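# Place the empty can in the tray undamaged

## Task

Get the empty can into the tray, handling it gently enough that it is not dented or crushed.

## Robot and tools

Robot: two arms, left_arm and right_arm, each with a wrist camera (cam_left_wrist, cam_right_wrist, 896x504 each) and a two-finger gripper. Calibrated bases in the scene frame: left_arm at (-0.043, +0.353, 0) m, right_arm at (+0.025, -0.301, 0) m, both nearly unrotated and with +z up.

Frames: scene frame has its origin at table-top height midway between the nominal bases, +x out over the table, +z up, left_arm on the +y side (arm names do not match image sides). Every hand position, orientation and wrist camera pose printed for an arm is in that arm's own base frame. Printed hand positions can be off by a few centimetres, more at long reach. end_effector_position is the point between the finger pads, about 1 cm short of the tips; fingers point along the gripper's +z and open along its y.

Row layout (used by every moving tool): one flat list of 14 numbers covering both arms, each in [-1, 1]. Numbers 1-6 are left_arm joint offsets, number 7 is left_arm opening; numbers 8-14 repeat this for right_arm. Joint order inside each arm is: shoulder, waist, elbow, wrist roll, wrist yaw, wrist pitch. Follow this order only. Joint numbers are offsets, not poses: they are measured from the arm's Joint targets as they stood when the action or move began, not from the previous row. Scale: 1.0 equals 2.224 rad for shoulder, waist and elbow, and 8.485 rad for the three wrist joints. So 0 everywhere keeps the arm at its targets. The opening number is absolute, not an offset: +1 fully open, -1 closed. To leave a gripper alone, resend its current command; writing 0 means half open.

Joint ranges (rad): waist -2.618 to 3.054, shoulder 0.000 to 3.142, elbow 0.000 to 3.142, wrist pitch -1.571 to 1.571, wrist yaw -1.571 to 1.571, wrist roll -2.094 to 2.094. Real limits may differ by up to 0.059 rad. An action that would push a joint more than 0.059 rad beyond a limit is rejected for both arms; a bad first action rejects the whole call. A result line "joint sent to its limit" means a joint was clipped at its end.

execute_actions(actions, cameras): actions is a list of actions; each action is a table of up to 15 rows, one row per 1/30 s step, and the final row is held to fill 15 steps. An empty list just reports state and images. cameras picks image sources: omitted, null or ["all"] gives all, [] gives none; an unknown name invalidates the call.

move(target, speed, blend, opening_speed, blocking, cameras): target is either one 14-number row or a list of up to 15 rows; every row's offsets count from the same starting Joint targets. All joints move together so the hand travels on a curve. speed is the peak rate in rad/s of the joint with the longest way to go (0.01 to 12.57, default 0.5), one value or one per target. blend (rad) rounds corners at intermediate targets. opening_speed (0.2 or more, scale units per second) ramps the fingers; use a low value when closing on the can. Finger changes in later rows take effect only when the arm arrives there and rests. blocking=false returns after about 0.5 s while the move keeps running. Paths do not avoid obstacles or the other arm. The result adds a "move:" line: done, off_target (resting more than 0.035 rad away), moving, held, or fault, plus limits=held if steps were withheld. Neither done nor off_target tells you about contact.

wait(seconds 0 to 10, cameras): lets time pass with the last commands held. stop(cameras): brakes a running move; it needs some distance. zoom_image(camera, region): region [x0, y0, x1, y1] in image pixels, at most 504x504, from that camera's latest image. read_manual(section="licences") only gives licence texts. finished_scene(scene=1) ends the scene for good; the can must stay in the tray without the robot.

Result lines: Joint positions and Joint velocities give, per arm, the six joints in row order (rad, rad/s) then the finger gap (m; 0.094 fully open). Joint targets are what the next offsets count from. Tool commands shows present gripper commands. grip_measured is the measured opening on the command scale; it follows the command even after contact, so it does not reveal touching. grip_effort_nm is gripper motor effort (negative closes) and is unreliable as a force. Joint torques follow the same order, include arm weight, and numbers 1-3 wrap at ±28 N m. "joint command not followed" means the clearance check altered targets. Step readings list joint angles at some steps of action calls. MOTOR HOT appears at 75 °C; at 90 °C the arm folds and idles.

Motion notes: joint targets stay within a lead of measured angles (0.339 rad big joints, 2.2 wrist), and targets that put the hand over 200 mm away get scaled back, so big moves may take several actions. If an arm is pushing against something, command targets back past its measured positions.

Gripping the can: it is empty and dents easily. Approach open, close slowly with a small opening_speed, and stop only slightly below the opening where the pads first touch; pressure rises to the force limit about 0.05 (0.11 or more for round parts) under first contact. To release, command well above grip_measured. Avoid dropping the can, releasing it while moving, fast impacts, hard pushes, knocking anything off the table, and any contact or squeeze between the two arms, which can end the scene. Occasional nudges may shift loose objects.

Each tool is called after "Call:" as name(argument=value, ...) on one line, values as JSON.

## Session

Call:
execute_actions(actions=[])

Scene clock: 0.00 s.
left_arm: end_effector_position=(+0.4353, -0.0312, +0.0973) grip_measured=+1.000 grip_effort_nm=n/a end_effector_quat_wxyz=(+0.421, -0.057, +0.904, -0.051) | right_arm: end_effector_position=(+0.1961, +0.0938, +0.2665) grip_measured=+1.000 grip_effort_nm=n/a end_effector_quat_wxyz=(+0.496, -0.067, +0.854, +0.142)
Joint names: [shoulder, waist, elbow, wrist roll, wrist yaw, wrist pitch]
Joint positions: left_arm=[1.598 -0.081 0.835 -0.198 -0.018 0.067 0.094] | right_arm=[0.506 0.657 0.842 0.345 0.264 -0.842 0.094]
Joint velocities: within noise
Joint torques (N m): no reading
Heat: left arm: 34 °C; right arm: 38 °C.
Joint targets: left_arm=[1.595 -0.081 0.838 -0.198 -0.019 0.050] | right_arm=[0.500 0.657 0.848 0.343 0.267 -0.847]
Tool commands: left_gripper/opening=+1.0 right_gripper/opening=+1.0

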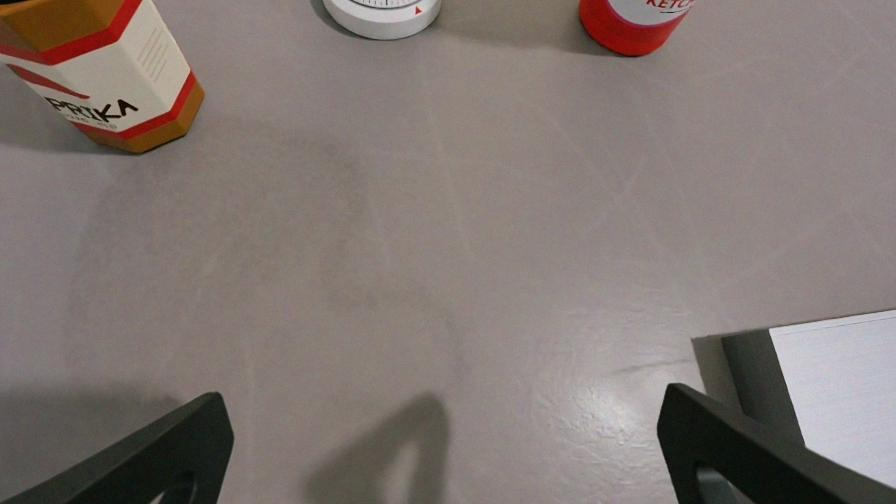

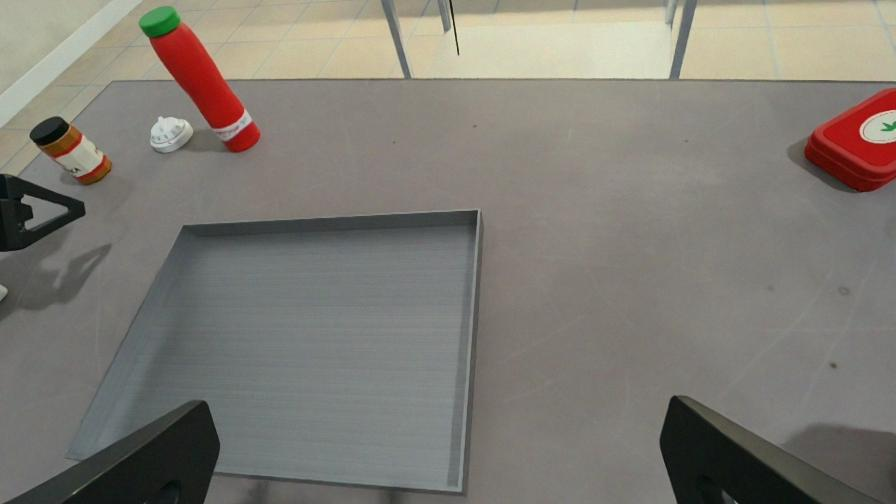

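Call:
move(target=[-0.178,0.27,0.253,0.0233,0.0022,-0.1355,1,0,-0.43,0,-0.0404,-0.0315,0,1], speed=1.0)

Scene clock: 50.83 s.
left_arm: end_effector_position=(+0.2689, +0.1554, +0.2744) grip_measured=+1.000 grip_effort_nm=0.022 end_effector_quat_wxyz=(+0.321, -0.245, +0.911, +0.089) | right_arm: end_effector_position=(+0.2083, -0.0642, +0.2635) grip_measured=+1.000 grip_effort_nm=-0.012 end_effector_quat_wxyz=(+0.502, +0.132, +0.851, -0.078)
Joint names: [shoulder, waist, elbow, wrist roll, wrist yaw, wrist pitch]
Joint positions: left_arm=[1.201 0.514 1.382 -0.008 -0.012 -1.073 0.094] | right_arm=[0.506 -0.294 0.842 0.007 0.012 -0.842 0.094]
Joint velocities: within noise
Joint torques (N m): left_arm=[-3.14 0.36 9.1 0.02 0.15 1.01] | right_arm=[1.11 -0.53 5.86 -0.1 -0.14 1.65]
Heat: left arm: 38 °C; right arm: 43 °C.
Joint targets: left_arm=[1.199 0.519 1.401 0.000 0.000 -1.099] | right_arm=[0.500 -0.299 0.848 0.000 0.000 -0.847]
move: done
camera_calibration:
cam_left_wrist: T_world_to_cam=[[0.464229, -0.885714, -0.00141028, 0.0144426], [-0.8557, -0.448086, -0.258837, 0.40966], [0.228623, 0.121366, -0.96592, 0.275273], [0, 0, 0, 1]] pos_world=[0.280907, 0.162946, 0.371947]
cam_right_wrist: T_world_to_cam=[[-0.308387, -0.951069, -0.0191114, 0.00627486], [-0.778729, 0.263942, -0.569136, 0.36699], [0.546332, -0.160632, -0.822021, 0.182106], [0, 0, 0, 1]] pos_world=[0.188231, -0.0616443, 0.358682]

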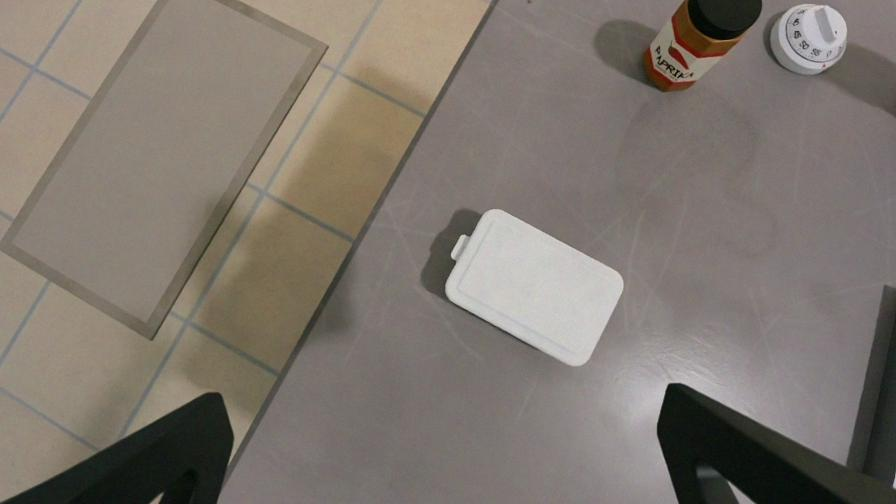

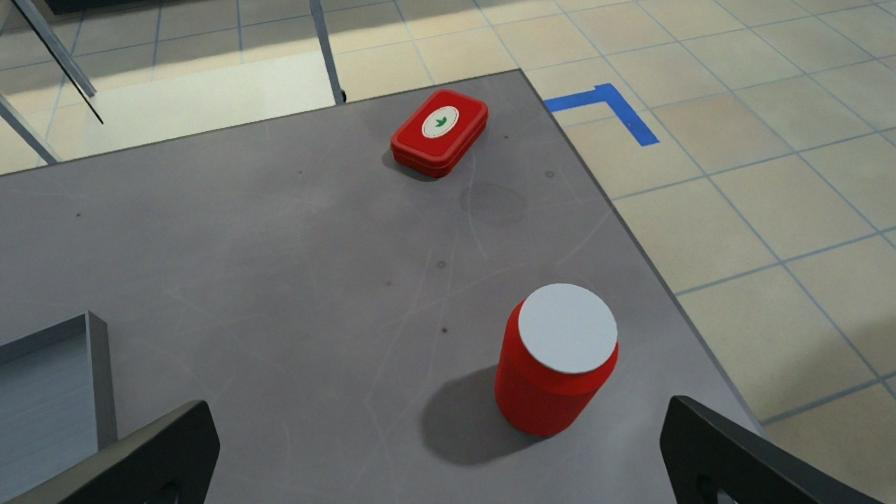

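Call:
zoom_image(camera="cam_right_wrist", region=[400, 240, 700, 480])

Call:
move(target=[0,0,0,0,0,-0.07,1,0,-0.3,0,0,0,-0.03,1], speed=1.0)

Scaled by 1.680.

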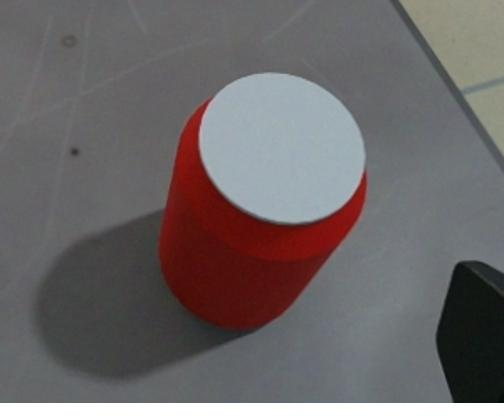

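the call would take left_arm's wrist pitch more than 0.059 radians past the lower end of its range (-1.571 radians), so nothing of the call was run. Give that joint a number nearer 0 in that row, or first move the joint away from that end.
Scene clock: 57.37 s.
left_arm: end_effector_position=(+0.2688, +0.1553, +0.2743) grip_measured=+1.000 grip_effort_nm=0.017 end_effector_quat_wxyz=(+0.321, -0.245, +0.911, +0.089) | right_arm: end_effector_position=(+0.2083, -0.0641, +0.2635) grip_measured=+1.000 grip_effort_nm=-0.007 end_effector_quat_wxyz=(+0.502, +0.132, +0.851, -0.078)
Joint names: [shoulder, waist, elbow, wrist roll, wrist yaw, wrist pitch]
Joint positions: left_arm=[1.201 0.514 1.382 -0.008 -0.012 -1.074 0.094] | right_arm=[0.506 -0.294 0.842 0.006 0.011 -0.842 0.094]
Joint velocities: within noise
Joint torques (N m): left_arm=[-3.02 0.54 8.98 0.01 0.07 1.07] | right_arm=[1.13 -0.53 5.86 -0.09 -0.14 1.65]
Heat: left arm: 36 °C; right arm: 44 °C.
Joint targets: left_arm=[1.199 0.519 1.401 0.000 0.000 -1.099] | right_arm=[0.500 -0.299 0.848 0.000 0.000 -0.847]
Tool commands: left_gripper/opening=+1.0 right_gripper/opening=+1.0

Call:
move(target=[0,0,0,0,0,0,1,0.5629,-0.0989,0.3882,0,0,-0.0805,1], speed=0.9)

Scene clock: 133.53 s.
left_arm: end_effector_position=(+0.2688, +0.1552, +0.2743) grip_measured=+1.000 grip_effort_nm=0.022 end_effector_quat_wxyz=(+0.320, -0.245, +0.911, +0.089) | right_arm: end_effector_position=(+0.2716, -0.1544, +0.1776) grip_measured=+1.000 grip_effort_nm=-0.007 end_effector_quat_wxyz=(+0.000, +0.257, +0.966, -0.005)
Joint names: [shoulder, waist, elbow, wrist roll, wrist yaw, wrist pitch]
Joint positions: left_arm=[1.201 0.514 1.382 -0.008 -0.012 -1.074 0.094] | right_arm=[1.739 -0.514 1.687 0.006 0.01 -1.516 0.094]
Joint velocities: within noise
Joint torques (N m): left_arm=[-2.91 0.51 8.64 0.09 0.1 1.08] | right_arm=[-6.08 -0.53 6.86 -0.09 -0.13 -0.03]
Heat: left arm: 39 °C; right arm: 44 °C.
Joint targets: left_arm=[1.199 0.519 1.401 0.000 0.000 -1.100] | right_arm=[1.753 -0.520 1.712 0.000 0.000 -1.531]
move: done
camera_calibration:
cam_left_wrist: T_world_to_cam=[[0.463757, -0.885962, -0.00132848, 0.014544], [-0.856195, -0.447789, -0.257711, 0.409155], [0.227727, 0.120652, -0.966221, 0.275595], [0, 0, 0, 1]] pos_world=[0.280811, 0.162849, 0.371749]
cam_right_wrist: T_world_to_cam=[[-0.514364, -0.85755, 0.006075, 0.00436434], [-0.768502, 0.464073, 0.440502, 0.239976], [-0.380572, 0.22191, -0.897731, 0.386664], [0, 0, 0, 1]] pos_world=[0.33382, -0.193428, 0.241384]

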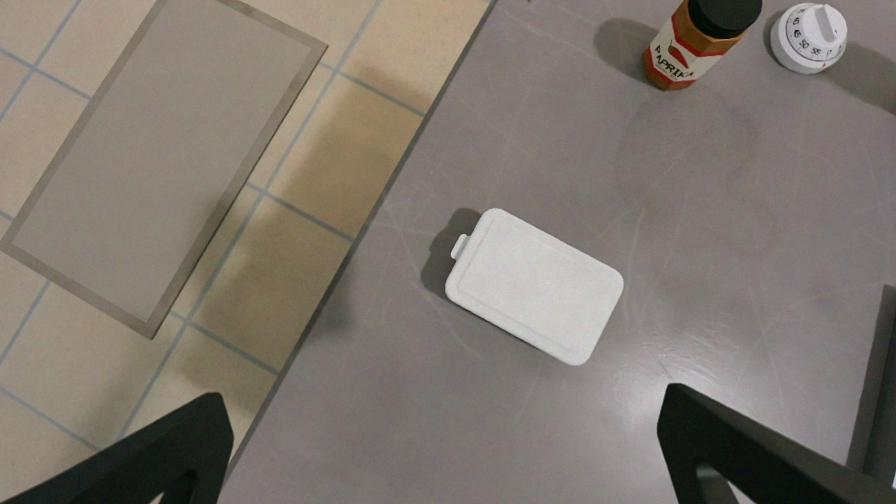

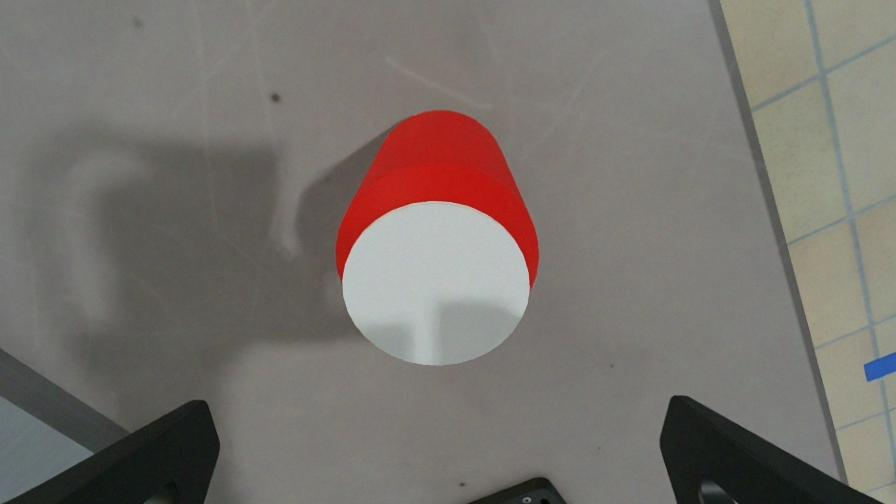

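Call:
move(target=[0,0,0,0,0,0,1,0,0.002,-0.1646,0,0,0.0433,1], speed=0.35, cameras=["cam_right_wrist"])

Scene clock: 167.20 s.
left_arm: end_effector_position=(+0.2688, +0.1552, +0.2743) grip_measured=+1.000 grip_effort_nm=0.027 end_effector_quat_wxyz=(+0.320, -0.245, +0.911, +0.089) | right_arm: end_effector_position=(+0.2736, -0.1555, +0.0946) grip_measured=+1.000 grip_effort_nm=-0.007 end_effector_quat_wxyz=(+0.001, +0.257, +0.966, -0.005)
Joint names: [shoulder, waist, elbow, wrist roll, wrist yaw, wrist pitch]
Joint positions: left_arm=[1.201 0.514 1.382 -0.008 -0.012 -1.074 0.094] | right_arm=[1.739 -0.514 1.356 0.006 0.01 -1.184 0.094]
Joint velocities: within noise
Joint torques (N m): left_arm=[-3.06 0.55 8.98 -0.01 0.11 1.09] | right_arm=[-6.17 -0.13 4.38 -0.09 -0.13 0.3]
Heat: left arm: 39 °C; right arm: 38 °C.
Joint targets: left_arm=[1.199 0.519 1.401 0.000 0.000 -1.100] | right_arm=[1.753 -0.515 1.345 0.000 0.000 -1.163]
move: done
camera_calibration:
cam_right_wrist: T_world_to_cam=[[-0.514371, -0.857547, 0.0059617, 0.00492288], [-0.76908, 0.464361, 0.439186, 0.278921], [-0.379391, 0.22132, -0.898376, 0.312801], [0, 0, 0, 1]] pos_world=[0.335718, -0.194527, 0.158485]
Images, in order (width x height): cam_right_wrist 896x504.

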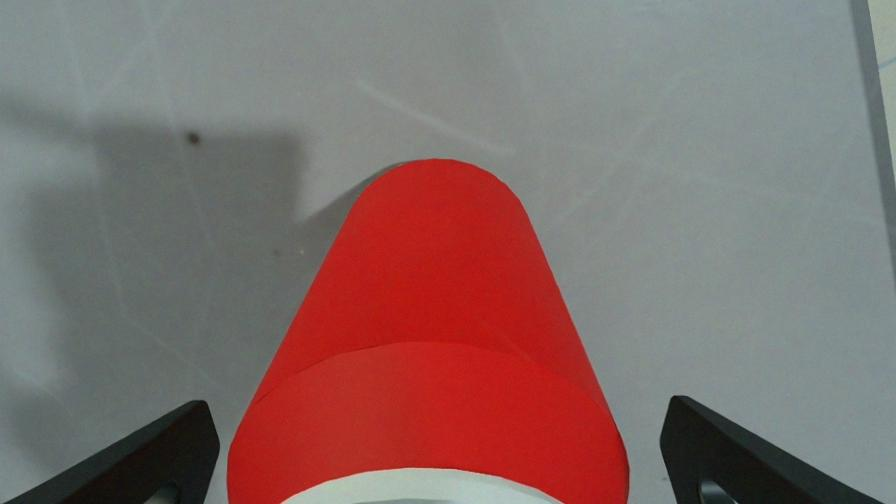

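Call:
move(target=[[0,0,0,0,0,0,1,0,0.0037,-0.0135,0,0,0.0035,1],[0,0,0,0,0,0,1,0,0.0037,-0.0135,0,0,0.0035,0.5]], speed=0.35, opening_speed=0.3, cameras=["cam_right_wrist"])

Scene clock: 185.13 s.
left_arm: end_effector_position=(+0.2688, +0.1552, +0.2743) grip_measured=+1.000 grip_effort_nm=0.022 end_effector_quat_wxyz=(+0.320, -0.245, +0.911, +0.089) | right_arm: end_effector_position=(+0.2731, -0.1552, +0.0876) grip_measured=+0.502 grip_effort_nm=-0.115 end_effector_quat_wxyz=(+0.002, +0.257, +0.966, -0.006)
Joint names: [shoulder, waist, elbow, wrist roll, wrist yaw, wrist pitch]
Joint positions: left_arm=[1.201 0.514 1.382 -0.008 -0.012 -1.074 0.094] | right_arm=[1.739 -0.514 1.328 0.006 0.01 -1.153 0.071]
Joint velocities: within noise
Joint torques (N m): left_arm=[-2.84 0.21 9.11 -0.02 0.14 1.03] | right_arm=[-6.15 0.61 4.25 -0.08 -0.13 0.31]
Heat: left arm: 40 °C; right arm: 37 °C.
Joint targets: left_arm=[1.199 0.519 1.401 0.000 0.000 -1.100] | right_arm=[1.753 -0.507 1.315 0.000 0.000 -1.133]
move: done
camera_calibration:
cam_right_wrist: T_world_to_cam=[[-0.514077, -0.857723, 0.00594603, 0.00486812], [-0.769957, 0.464507, 0.437491, 0.281881], [-0.378009, 0.220326, -0.899203, 0.305755], [0, 0, 0, 1]] pos_world=[0.335117, -0.194126, 0.151586]
Images, in order (width x height): cam_right_wrist 896x504.

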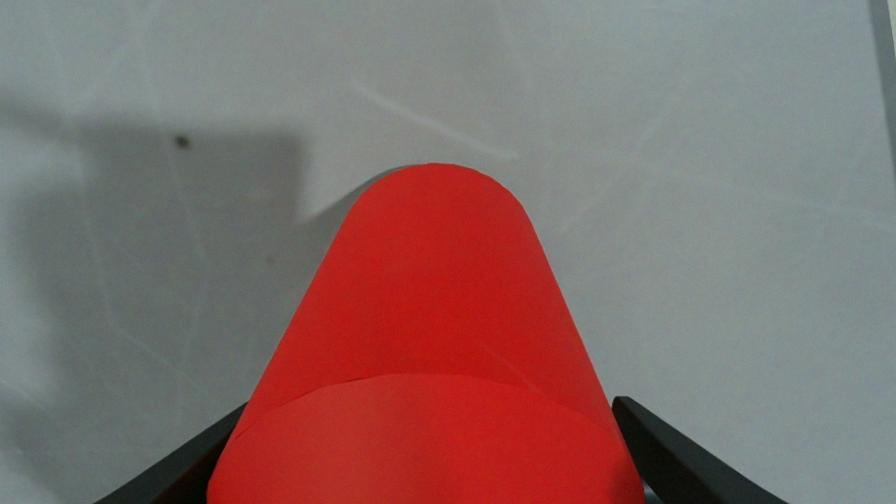

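Call:
move(target=[0,0,0,0,0,0,1,0,0,0,0,0,0,0.43], opening_speed=0.2, cameras=["cam_right_wrist"])

Scene clock: 194.00 s.
left_arm: end_effector_position=(+0.2688, +0.1552, +0.2743) grip_measured=+1.000 grip_effort_nm=0.022 end_effector_quat_wxyz=(+0.320, -0.245, +0.911, +0.089) | right_arm: end_effector_position=(+0.2731, -0.1552, +0.0876) grip_measured=+0.432 grip_effort_nm=-0.110 end_effector_quat_wxyz=(+0.002, +0.257, +0.966, -0.006)
Joint names: [shoulder, waist, elbow, wrist roll, wrist yaw, wrist pitch]
Joint positions: left_arm=[1.201 0.514 1.382 -0.008 -0.012 -1.074 0.094] | right_arm=[1.739 -0.514 1.328 0.006 0.01 -1.153 0.067]
Joint velocities: within noise
Joint torques (N m): left_arm=[-2.74 0.36 8.68 0.05 0.11 1.02] | right_arm=[-6.16 0.59 4.23 -0.09 -0.13 0.31]
Heat: left arm: 40 °C; right arm: 37 °C.
Joint targets: left_arm=[1.199 0.519 1.401 0.000 0.000 -1.100] | right_arm=[1.753 -0.507 1.315 0.000 0.000 -1.133]
move: done
camera_calibration:
cam_right_wrist: T_world_to_cam=[[-0.514059, -0.857734, 0.00595365, 0.00482406], [-0.77012, 0.464585, 0.437122, 0.282086], [-0.3777, 0.220122, -0.899383, 0.305789], [0, 0, 0, 1]] pos_world=[0.335216, -0.194226, 0.151687]
Images, in order (width x height): cam_right_wrist 896x504.

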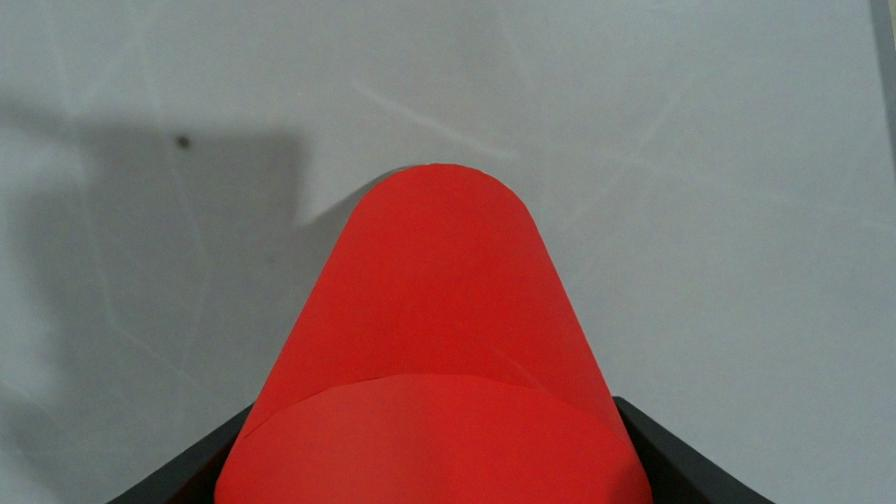

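Call:
move(target=[0,0,0,0,0,0,1,0,0,0,0,0,0,0.395], opening_speed=0.2, cameras=["cam_right_wrist"])

Scene clock: 198.07 s.
left_arm: end_effector_position=(+0.2688, +0.1552, +0.2743) grip_measured=+1.000 grip_effort_nm=0.022 end_effector_quat_wxyz=(+0.320, -0.245, +0.911, +0.089) | right_arm: end_effector_position=(+0.2731, -0.1552, +0.0876) grip_measured=+0.397 grip_effort_nm=-0.134 end_effector_quat_wxyz=(+0.002, +0.257, +0.966, -0.006)
Joint names: [shoulder, waist, elbow, wrist roll, wrist yaw, wrist pitch]
Joint positions: left_arm=[1.201 0.514 1.382 -0.008 -0.012 -1.074 0.094] | right_arm=[1.739 -0.514 1.328 0.006 0.01 -1.153 0.066]
Joint velocities: within noise
Joint torques (N m): left_arm=[-2.95 0.36 8.94 0.03 0.07 1.01] | right_arm=[-6.16 0.61 4.23 -0.09 -0.13 0.31]
Heat: left arm: 40 °C; right arm: 37 °C.
Joint targets: left_arm=[1.199 0.519 1.401 0.000 0.000 -1.100] | right_arm=[1.753 -0.507 1.315 0.000 0.000 -1.134]
move: done
camera_calibration:
cam_right_wrist: T_world_to_cam=[[-0.514059, -0.857734, 0.00595365, 0.00482406], [-0.77012, 0.464585, 0.437122, 0.282086], [-0.3777, 0.220122, -0.899383, 0.305789], [0, 0, 0, 1]] pos_world=[0.335216, -0.194226, 0.151687]
Images, in order (width x height): cam_right_wrist 896x504.

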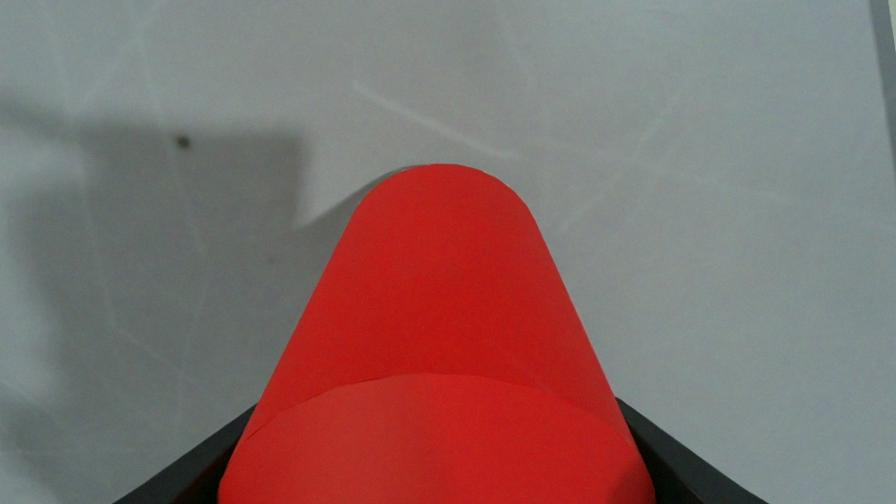

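Call:
move(target=[[0,0,0,0,0,0,1,0,0,0,0,0,0,0.385],[0,0,0,0,0,0,1,0,0,0.045,0,0,-0.0118,0.385]], opening_speed=0.2, speed=0.2, cameras=["cam_right_wrist"])

Scene clock: 211.93 s.
left_arm: end_effector_position=(+0.2688, +0.1552, +0.2743) grip_measured=+1.000 grip_effort_nm=0.017 end_effector_quat_wxyz=(+0.320, -0.245, +0.911, +0.089) | right_arm: end_effector_position=(+0.2745, -0.1560, +0.1036) grip_measured=+0.388 grip_effort_nm=-0.154 end_effector_quat_wxyz=(+0.001, +0.257, +0.966, -0.005)
Joint names: [shoulder, waist, elbow, wrist roll, wrist yaw, wrist pitch]
Joint positions: left_arm=[1.201 0.514 1.382 -0.008 -0.012 -1.074 0.094] | right_arm=[1.739 -0.514 1.392 0.006 0.01 -1.22 0.065]
Joint velocities: within noise
Joint torques (N m): left_arm=[-2.82 0.25 8.99 -0.03 0.11 1.08] | right_arm=[-6.19 0.61 6.86 -0.09 -0.13 -0.02]
Heat: left arm: 40 °C; right arm: 36 °C.
Joint targets: left_arm=[1.199 0.519 1.401 0.000 0.000 -1.100] | right_arm=[1.753 -0.507 1.415 0.000 0.000 -1.234]
move: done
camera_calibration:
cam_right_wrist: T_world_to_cam=[[-0.514026, -0.857753, 0.00599984, 0.00479239], [-0.769105, 0.463977, 0.439549, 0.275843], [-0.379808, 0.221325, -0.898199, 0.321488], [0, 0, 0, 1]] pos_world=[0.33672, -0.195028, 0.167485]
Images, in order (width x height): cam_right_wrist 896x504.

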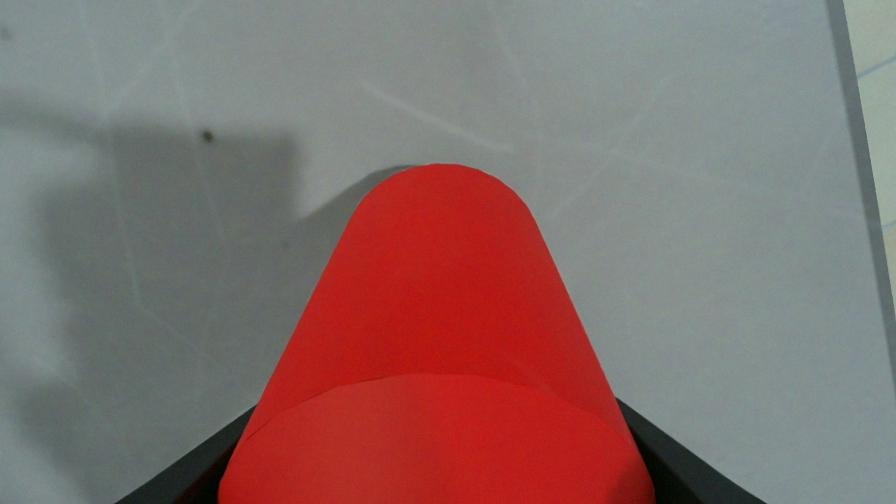

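Call:
move(target=[[0,0,0,0,0,0,1,-0.0046,0,0.0656,0,0,-0.0183,0.385],[0,0,0,0,0,0,1,0.132,0.5297,0.2481,0,0,-0.0303,0.385]], opening_speed=0.2, speed=[0.3,0.5], blend=[0.03,0], cameras=["cam_right_wrist"])

Scene clock: 250.53 s.
left_arm: end_effector_position=(+0.2688, +0.1552, +0.2743) grip_measured=+1.000 grip_effort_nm=0.012 end_effector_quat_wxyz=(+0.320, -0.245, +0.911, +0.089) | right_arm: end_effector_position=(+0.3017, +0.2430, +0.1495) grip_measured=+0.388 grip_effort_nm=-0.154 end_effector_quat_wxyz=(+0.010, -0.330, +0.944, +0.001)
Joint names: [shoulder, waist, elbow, wrist roll, wrist yaw, wrist pitch]
Joint positions: left_arm=[1.201 0.514 1.382 -0.008 -0.012 -1.074 0.094] | right_arm=[2.017 0.677 1.941 0.005 0.004 -1.475 0.065]
Joint velocities: within noise
Joint torques (N m): left_arm=[-2.78 0.29 8.85 0.06 0.11 1.02] | right_arm=[-7.3 -0.58 6.99 -0.08 -0.08 -0.02]
Heat: left arm: 40 °C; right arm: 37 °C.
Joint targets: left_arm=[1.199 0.519 1.401 0.000 0.000 -1.100] | right_arm=[2.046 0.672 1.967 0.000 0.000 -1.491]
move: done
camera_calibration:
cam_right_wrist: T_world_to_cam=[[0.607245, -0.794515, -0.00002582, 0.00797982], [-0.718846, -0.549425, 0.425902, 0.324573], [-0.338399, -0.258608, -0.904769, 0.389843], [0, 0, 0, 1]] pos_world=[0.360395, 0.285485, 0.214482]
Images, in order (width x height): cam_right_wrist 896x504.

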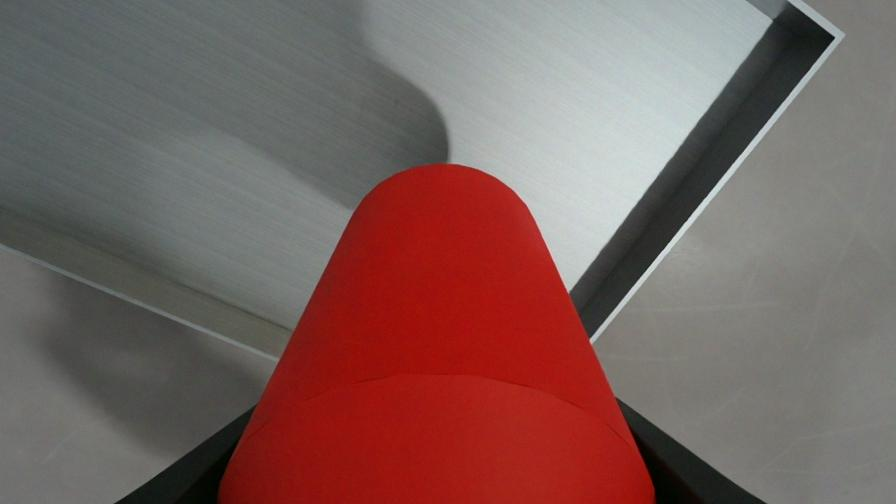

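Call:
move(target=[0,0,0,0,0,0,1,-0.0015,0,-0.0933,0,0,0.0239,0.385], speed=0.2, cameras=["cam_right_wrist"])

Scene clock: 277.43 s.
left_arm: end_effector_position=(+0.2688, +0.1552, +0.2743) grip_measured=+1.000 grip_effort_nm=0.022 end_effector_quat_wxyz=(+0.320, -0.245, +0.911, +0.089) | right_arm: end_effector_position=(+0.3038, +0.2447, +0.1068) grip_measured=+0.388 grip_effort_nm=-0.149 end_effector_quat_wxyz=(+0.008, -0.330, +0.944, +0.001)
Joint names: [shoulder, waist, elbow, wrist roll, wrist yaw, wrist pitch]
Joint positions: left_arm=[1.201 0.514 1.382 -0.008 -0.012 -1.074 0.094] | right_arm=[2.017 0.677 1.771 0.005 0.004 -1.308 0.065]
Joint velocities: within noise
Joint torques (N m): left_arm=[-3.04 0.44 8.72 0.05 0.17 1.08] | right_arm=[-7.65 -0.58 4.38 -0.08 -0.08 0.32]
Heat: left arm: 41 °C; right arm: 36 °C.
Joint targets: left_arm=[1.199 0.519 1.401 0.000 0.000 -1.100] | right_arm=[2.043 0.672 1.760 0.000 0.000 -1.288]
move: done
camera_calibration:
cam_right_wrist: T_world_to_cam=[[0.607229, -0.794527, 0.0000001519, 0.00807793], [-0.717822, -0.548605, 0.428676, 0.344337], [-0.340595, -0.260305, -0.903458, 0.353297], [0, 0, 0, 1]] pos_world=[0.362599, 0.287288, 0.17158]
Images, in order (width x height): cam_right_wrist 896x504.

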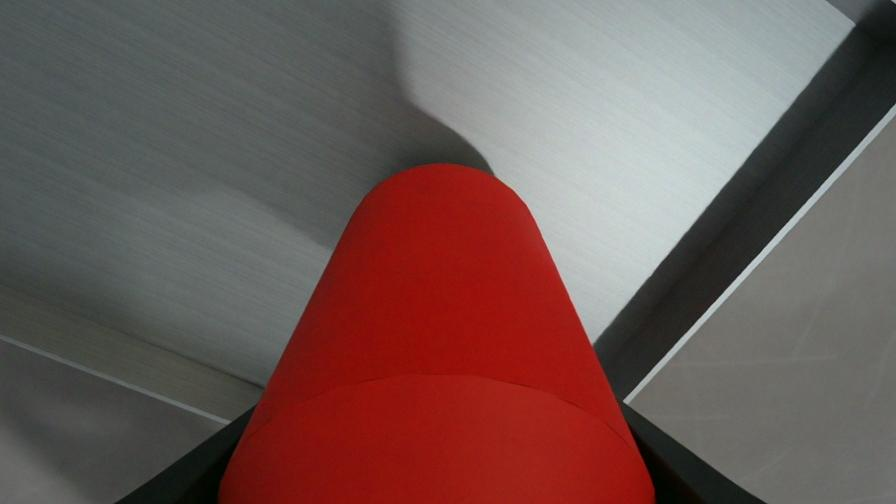

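Call:
move(target=[0,0,0,0,0,0,1,0,0,-0.0198,0,0,0.0052,0.385], speed=0.15, cameras=["cam_right_wrist"])

Scene clock: 284.10 s.
left_arm: end_effector_position=(+0.2688, +0.1552, +0.2743) grip_measured=+1.000 grip_effort_nm=0.017 end_effector_quat_wxyz=(+0.320, -0.245, +0.911, +0.089) | right_arm: end_effector_position=(+0.3036, +0.2445, +0.0959) grip_measured=+0.388 grip_effort_nm=-0.149 end_effector_quat_wxyz=(+0.009, -0.330, +0.944, +0.001)
Joint names: [shoulder, waist, elbow, wrist roll, wrist yaw, wrist pitch]
Joint positions: left_arm=[1.201 0.514 1.382 -0.008 -0.012 -1.074 0.094] | right_arm=[2.017 0.677 1.728 0.005 0.004 -1.265 0.065]
Joint velocities: within noise
Joint torques (N m): left_arm=[-2.73 0.34 8.96 0 0.13 1.02] | right_arm=[-7.64 -0.58 4.31 -0.07 -0.08 0.32]
Heat: left arm: 41 °C; right arm: 35 °C.
Joint targets: left_arm=[1.199 0.519 1.401 0.000 0.000 -1.100] | right_arm=[2.043 0.672 1.716 0.000 0.000 -1.244]
move: done
camera_calibration:
cam_right_wrist: T_world_to_cam=[[0.607251, -0.79451, 0.0000140557, 0.00796474], [-0.717936, -0.548716, 0.428344, 0.348954], [-0.340316, -0.260122, -0.903616, 0.343235], [0, 0, 0, 1]] pos_world=[0.362498, 0.287088, 0.160681]
Images, in order (width x height): cam_right_wrist 896x504.

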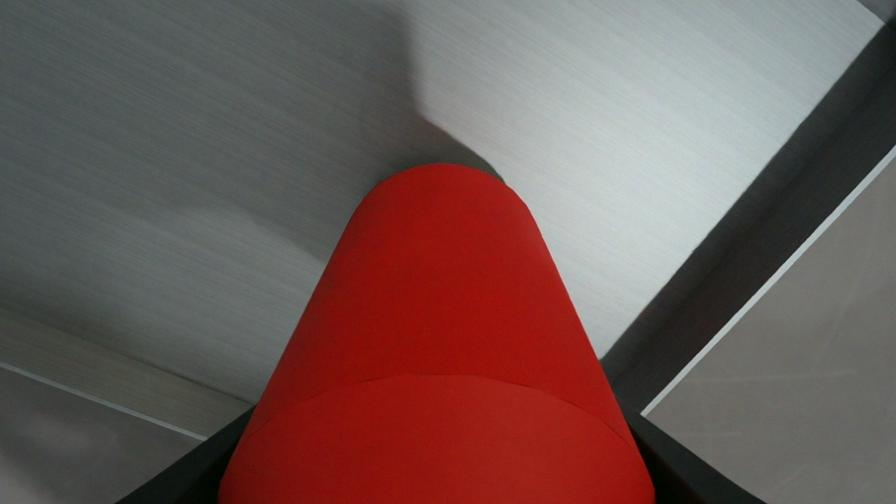

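Call:
move(target=[0,0,0,0,0,0,1,0,0,-0.0072,0,0,0.0019,0.385], speed=0.1, cameras=["cam_right_wrist"])

Scene clock: 288.60 s.
left_arm: end_effector_position=(+0.2688, +0.1552, +0.2743) grip_measured=+1.000 grip_effort_nm=0.022 end_effector_quat_wxyz=(+0.320, -0.245, +0.911, +0.089) | right_arm: end_effector_position=(+0.3035, +0.2445, +0.0920) grip_measured=+0.388 grip_effort_nm=-0.154 end_effector_quat_wxyz=(+0.009, -0.330, +0.944, +0.001)
Joint names: [shoulder, waist, elbow, wrist roll, wrist yaw, wrist pitch]
Joint positions: left_arm=[1.201 0.514 1.382 -0.008 -0.012 -1.074 0.094] | right_arm=[2.017 0.677 1.712 0.005 0.004 -1.249 0.065]
Joint velocities: within noise
Joint torques (N m): left_arm=[-2.82 0.53 8.76 0.06 0.18 1.03] | right_arm=[-7.64 -0.58 4.29 -0.08 -0.08 0.32]
Heat: left arm: 41 °C; right arm: 35 °C.
Joint targets: left_arm=[1.199 0.519 1.401 0.000 0.000 -1.100] | right_arm=[2.043 0.672 1.700 0.000 0.000 -1.228]
move: done
camera_calibration:
cam_right_wrist: T_world_to_cam=[[0.607272, -0.794494, 0.0000268172, 0.0079925], [-0.718064, -0.548838, 0.427973, 0.350565], [-0.340007, -0.259915, -0.903792, 0.339474], [0, 0, 0, 1]] pos_world=[0.362298, 0.286987, 0.156781]
Images, in order (width x height): cam_right_wrist 896x504.

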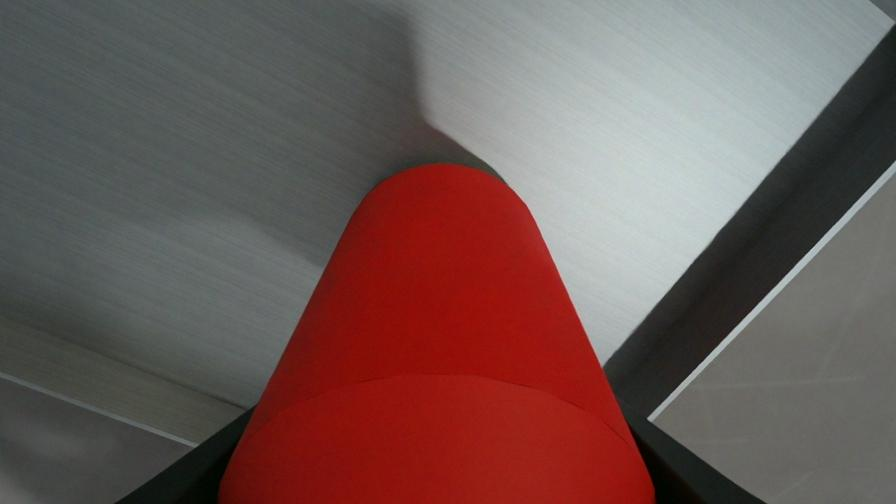

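Call:
move(target=[0,0,0,0,0,0,1,0,0,-0.0045,0,0,0.0012,0.385], speed=0.1, cameras=["cam_right_wrist"])

Call:
zoom_image(camera="cam_right_wrist", region=[340, 90, 600, 240])

Scene clock: 297.70 s.
left_arm: end_effector_position=(+0.2688, +0.1552, +0.2743) grip_measured=+1.000 grip_effort_nm=0.022 end_effector_quat_wxyz=(+0.320, -0.245, +0.911, +0.089) | right_arm: end_effector_position=(+0.3044, +0.2451, +0.0912) grip_measured=+0.388 grip_effort_nm=-0.159 end_effector_quat_wxyz=(+0.011, -0.330, +0.944, +0.002)
Joint names: [shoulder, waist, elbow, wrist roll, wrist yaw, wrist pitch]
Joint positions: left_arm=[1.201 0.514 1.382 -0.008 -0.012 -1.074 0.094] | right_arm=[2.017 0.677 1.709 0.005 0.004 -1.241 0.065]
Joint velocities: within noise
Joint torques (N m): left_arm=[-3.07 0.36 8.9 0.03 0.1 1.06] | right_arm=[-7.65 -0.58 3.82 -0.08 -0.08 0.36]
Heat: left arm: 41 °C; right arm: 34 °C.
Joint targets: left_arm=[1.199 0.519 1.401 0.000 0.000 -1.100] | right_arm=[2.043 0.672 1.689 0.000 0.000 -1.218]
move: done
camera_calibration:
cam_right_wrist: T_world_to_cam=[[0.607262, -0.794502, -0.000102252, 0.00799041], [-0.719573, -0.550046, 0.423867, 0.353086], [-0.336819, -0.257325, -0.905724, 0.337789], [0, 0, 0, 1]] pos_world=[0.362993, 0.287484, 0.156284]
Images, in order (width x height): cam_right_wrist 896x504.

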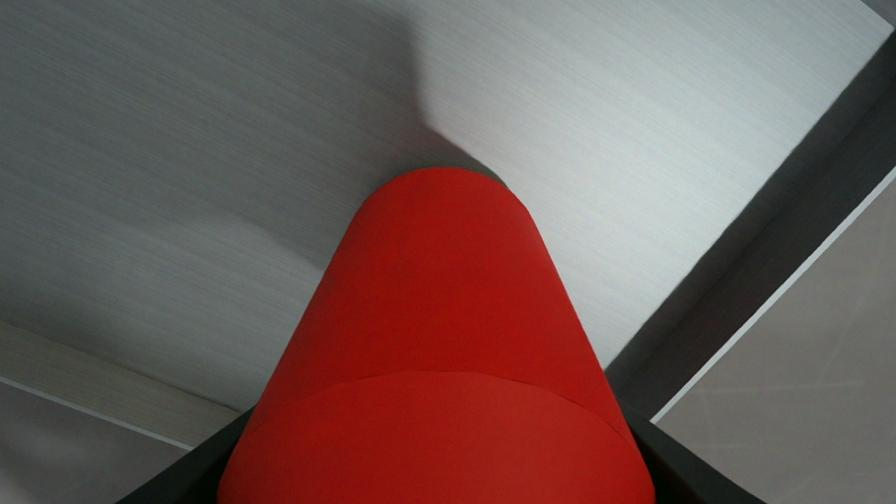

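Scaled by 1.938.

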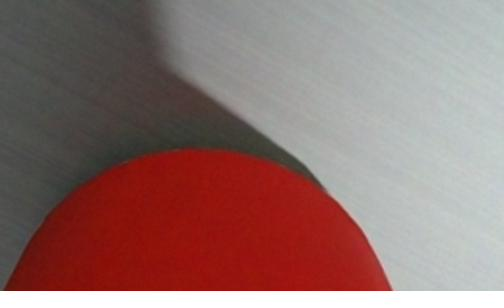

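Call:
move(target=[0,0,0,0,0,0,1,0,0,0,0,0,0,0.75], opening_speed=0.2, cameras=["cam_right_wrist"])

Scene clock: 308.40 s.
left_arm: end_effector_position=(+0.2688, +0.1552, +0.2743) grip_measured=+1.000 grip_effort_nm=0.022 end_effector_quat_wxyz=(+0.320, -0.245, +0.911, +0.089) | right_arm: end_effector_position=(+0.3036, +0.2445, +0.0895) grip_measured=+0.748 grip_effort_nm=0.105 end_effector_quat_wxyz=(+0.009, -0.330, +0.944, +0.001)
Joint names: [shoulder, waist, elbow, wrist roll, wrist yaw, wrist pitch]
Joint positions: left_arm=[1.201 0.514 1.382 -0.008 -0.012 -1.074 0.094] | right_arm=[2.017 0.677 1.702 0.005 0.004 -1.238 0.082]
Joint velocities: within noise
Joint torques (N m): left_arm=[-2.92 0.4 8.85 0 0.14 1.04] | right_arm=[-7.65 -0.59 4.27 -0.07 -0.08 0.32]
Heat: left arm: 41 °C; right arm: 34 °C.
Joint targets: left_arm=[1.199 0.519 1.401 0.000 0.000 -1.100] | right_arm=[2.043 0.672 1.690 0.000 0.000 -1.217]
move: done
camera_calibration:
cam_right_wrist: T_world_to_cam=[[0.607245, -0.794514, -0.0000355607, 0.00795665], [-0.718464, -0.54914, 0.426913, 0.352057], [-0.339208, -0.259215, -0.904293, 0.336925], [0, 0, 0, 1]] pos_world=[0.362396, 0.286986, 0.154382]
Images, in order (width x height): cam_right_wrist 896x504.

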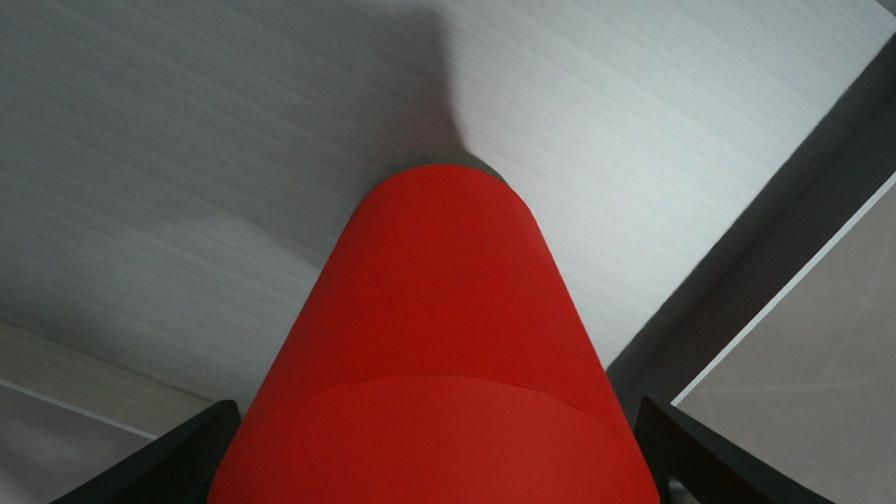

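Call:
move(target=[[0,0,0,0,0,0,1,0,0,0,0,0,0,1],[0,0,0,0,0,0,1,0,0,0.1349,0,0,-0.03536,1]], opening_speed=0.5, speed=0.3, cameras=["cam_right_wrist"])

Scene clock: 319.33 s.
left_arm: end_effector_position=(+0.2688, +0.1552, +0.2743) grip_measured=+1.000 grip_effort_nm=0.017 end_effector_quat_wxyz=(+0.320, -0.245, +0.911, +0.089) | right_arm: end_effector_position=(+0.3009, +0.2423, +0.1561) grip_measured=+0.998 grip_effort_nm=0.095 end_effector_quat_wxyz=(+0.010, -0.330, +0.944, +0.001)
Joint names: [shoulder, waist, elbow, wrist roll, wrist yaw, wrist pitch]
Joint positions: left_arm=[1.201 0.514 1.382 -0.008 -0.012 -1.074 0.094] | right_arm=[2.017 0.677 1.968 0.005 0.004 -1.501 0.094]
Joint velocities: within noise
Joint torques (N m): left_arm=[-3.02 0.54 8.81 -0.01 0.12 1.04] | right_arm=[-7.53 -0.59 6.67 -0.08 -0.08 -0.01]
Heat: left arm: 41 °C; right arm: 34 °C.
Joint targets: left_arm=[1.199 0.519 1.401 0.000 0.000 -1.100] | right_arm=[2.043 0.672 1.990 0.000 0.000 -1.517]
move: done
camera_calibration:
cam_right_wrist: T_world_to_cam=[[0.60724, -0.794518, -0.0000836013, 0.00792482], [-0.718977, -0.54955, 0.425518, 0.32097], [-0.338128, -0.258332, -0.90495, 0.395227], [0, 0, 0, 1]] pos_world=[0.359595, 0.284785, 0.221082]
Images, in order (width x height): cam_right_wrist 896x504.

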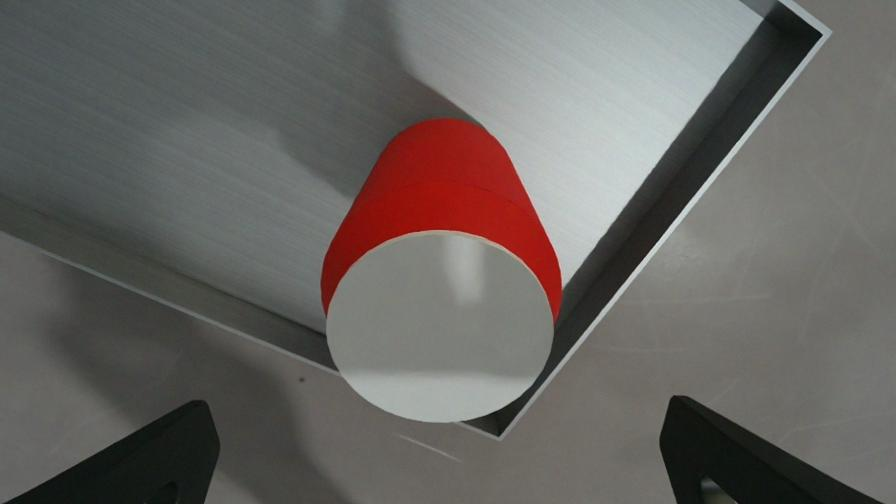

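Call:
finished_scene()

The scene is finished: the task was done.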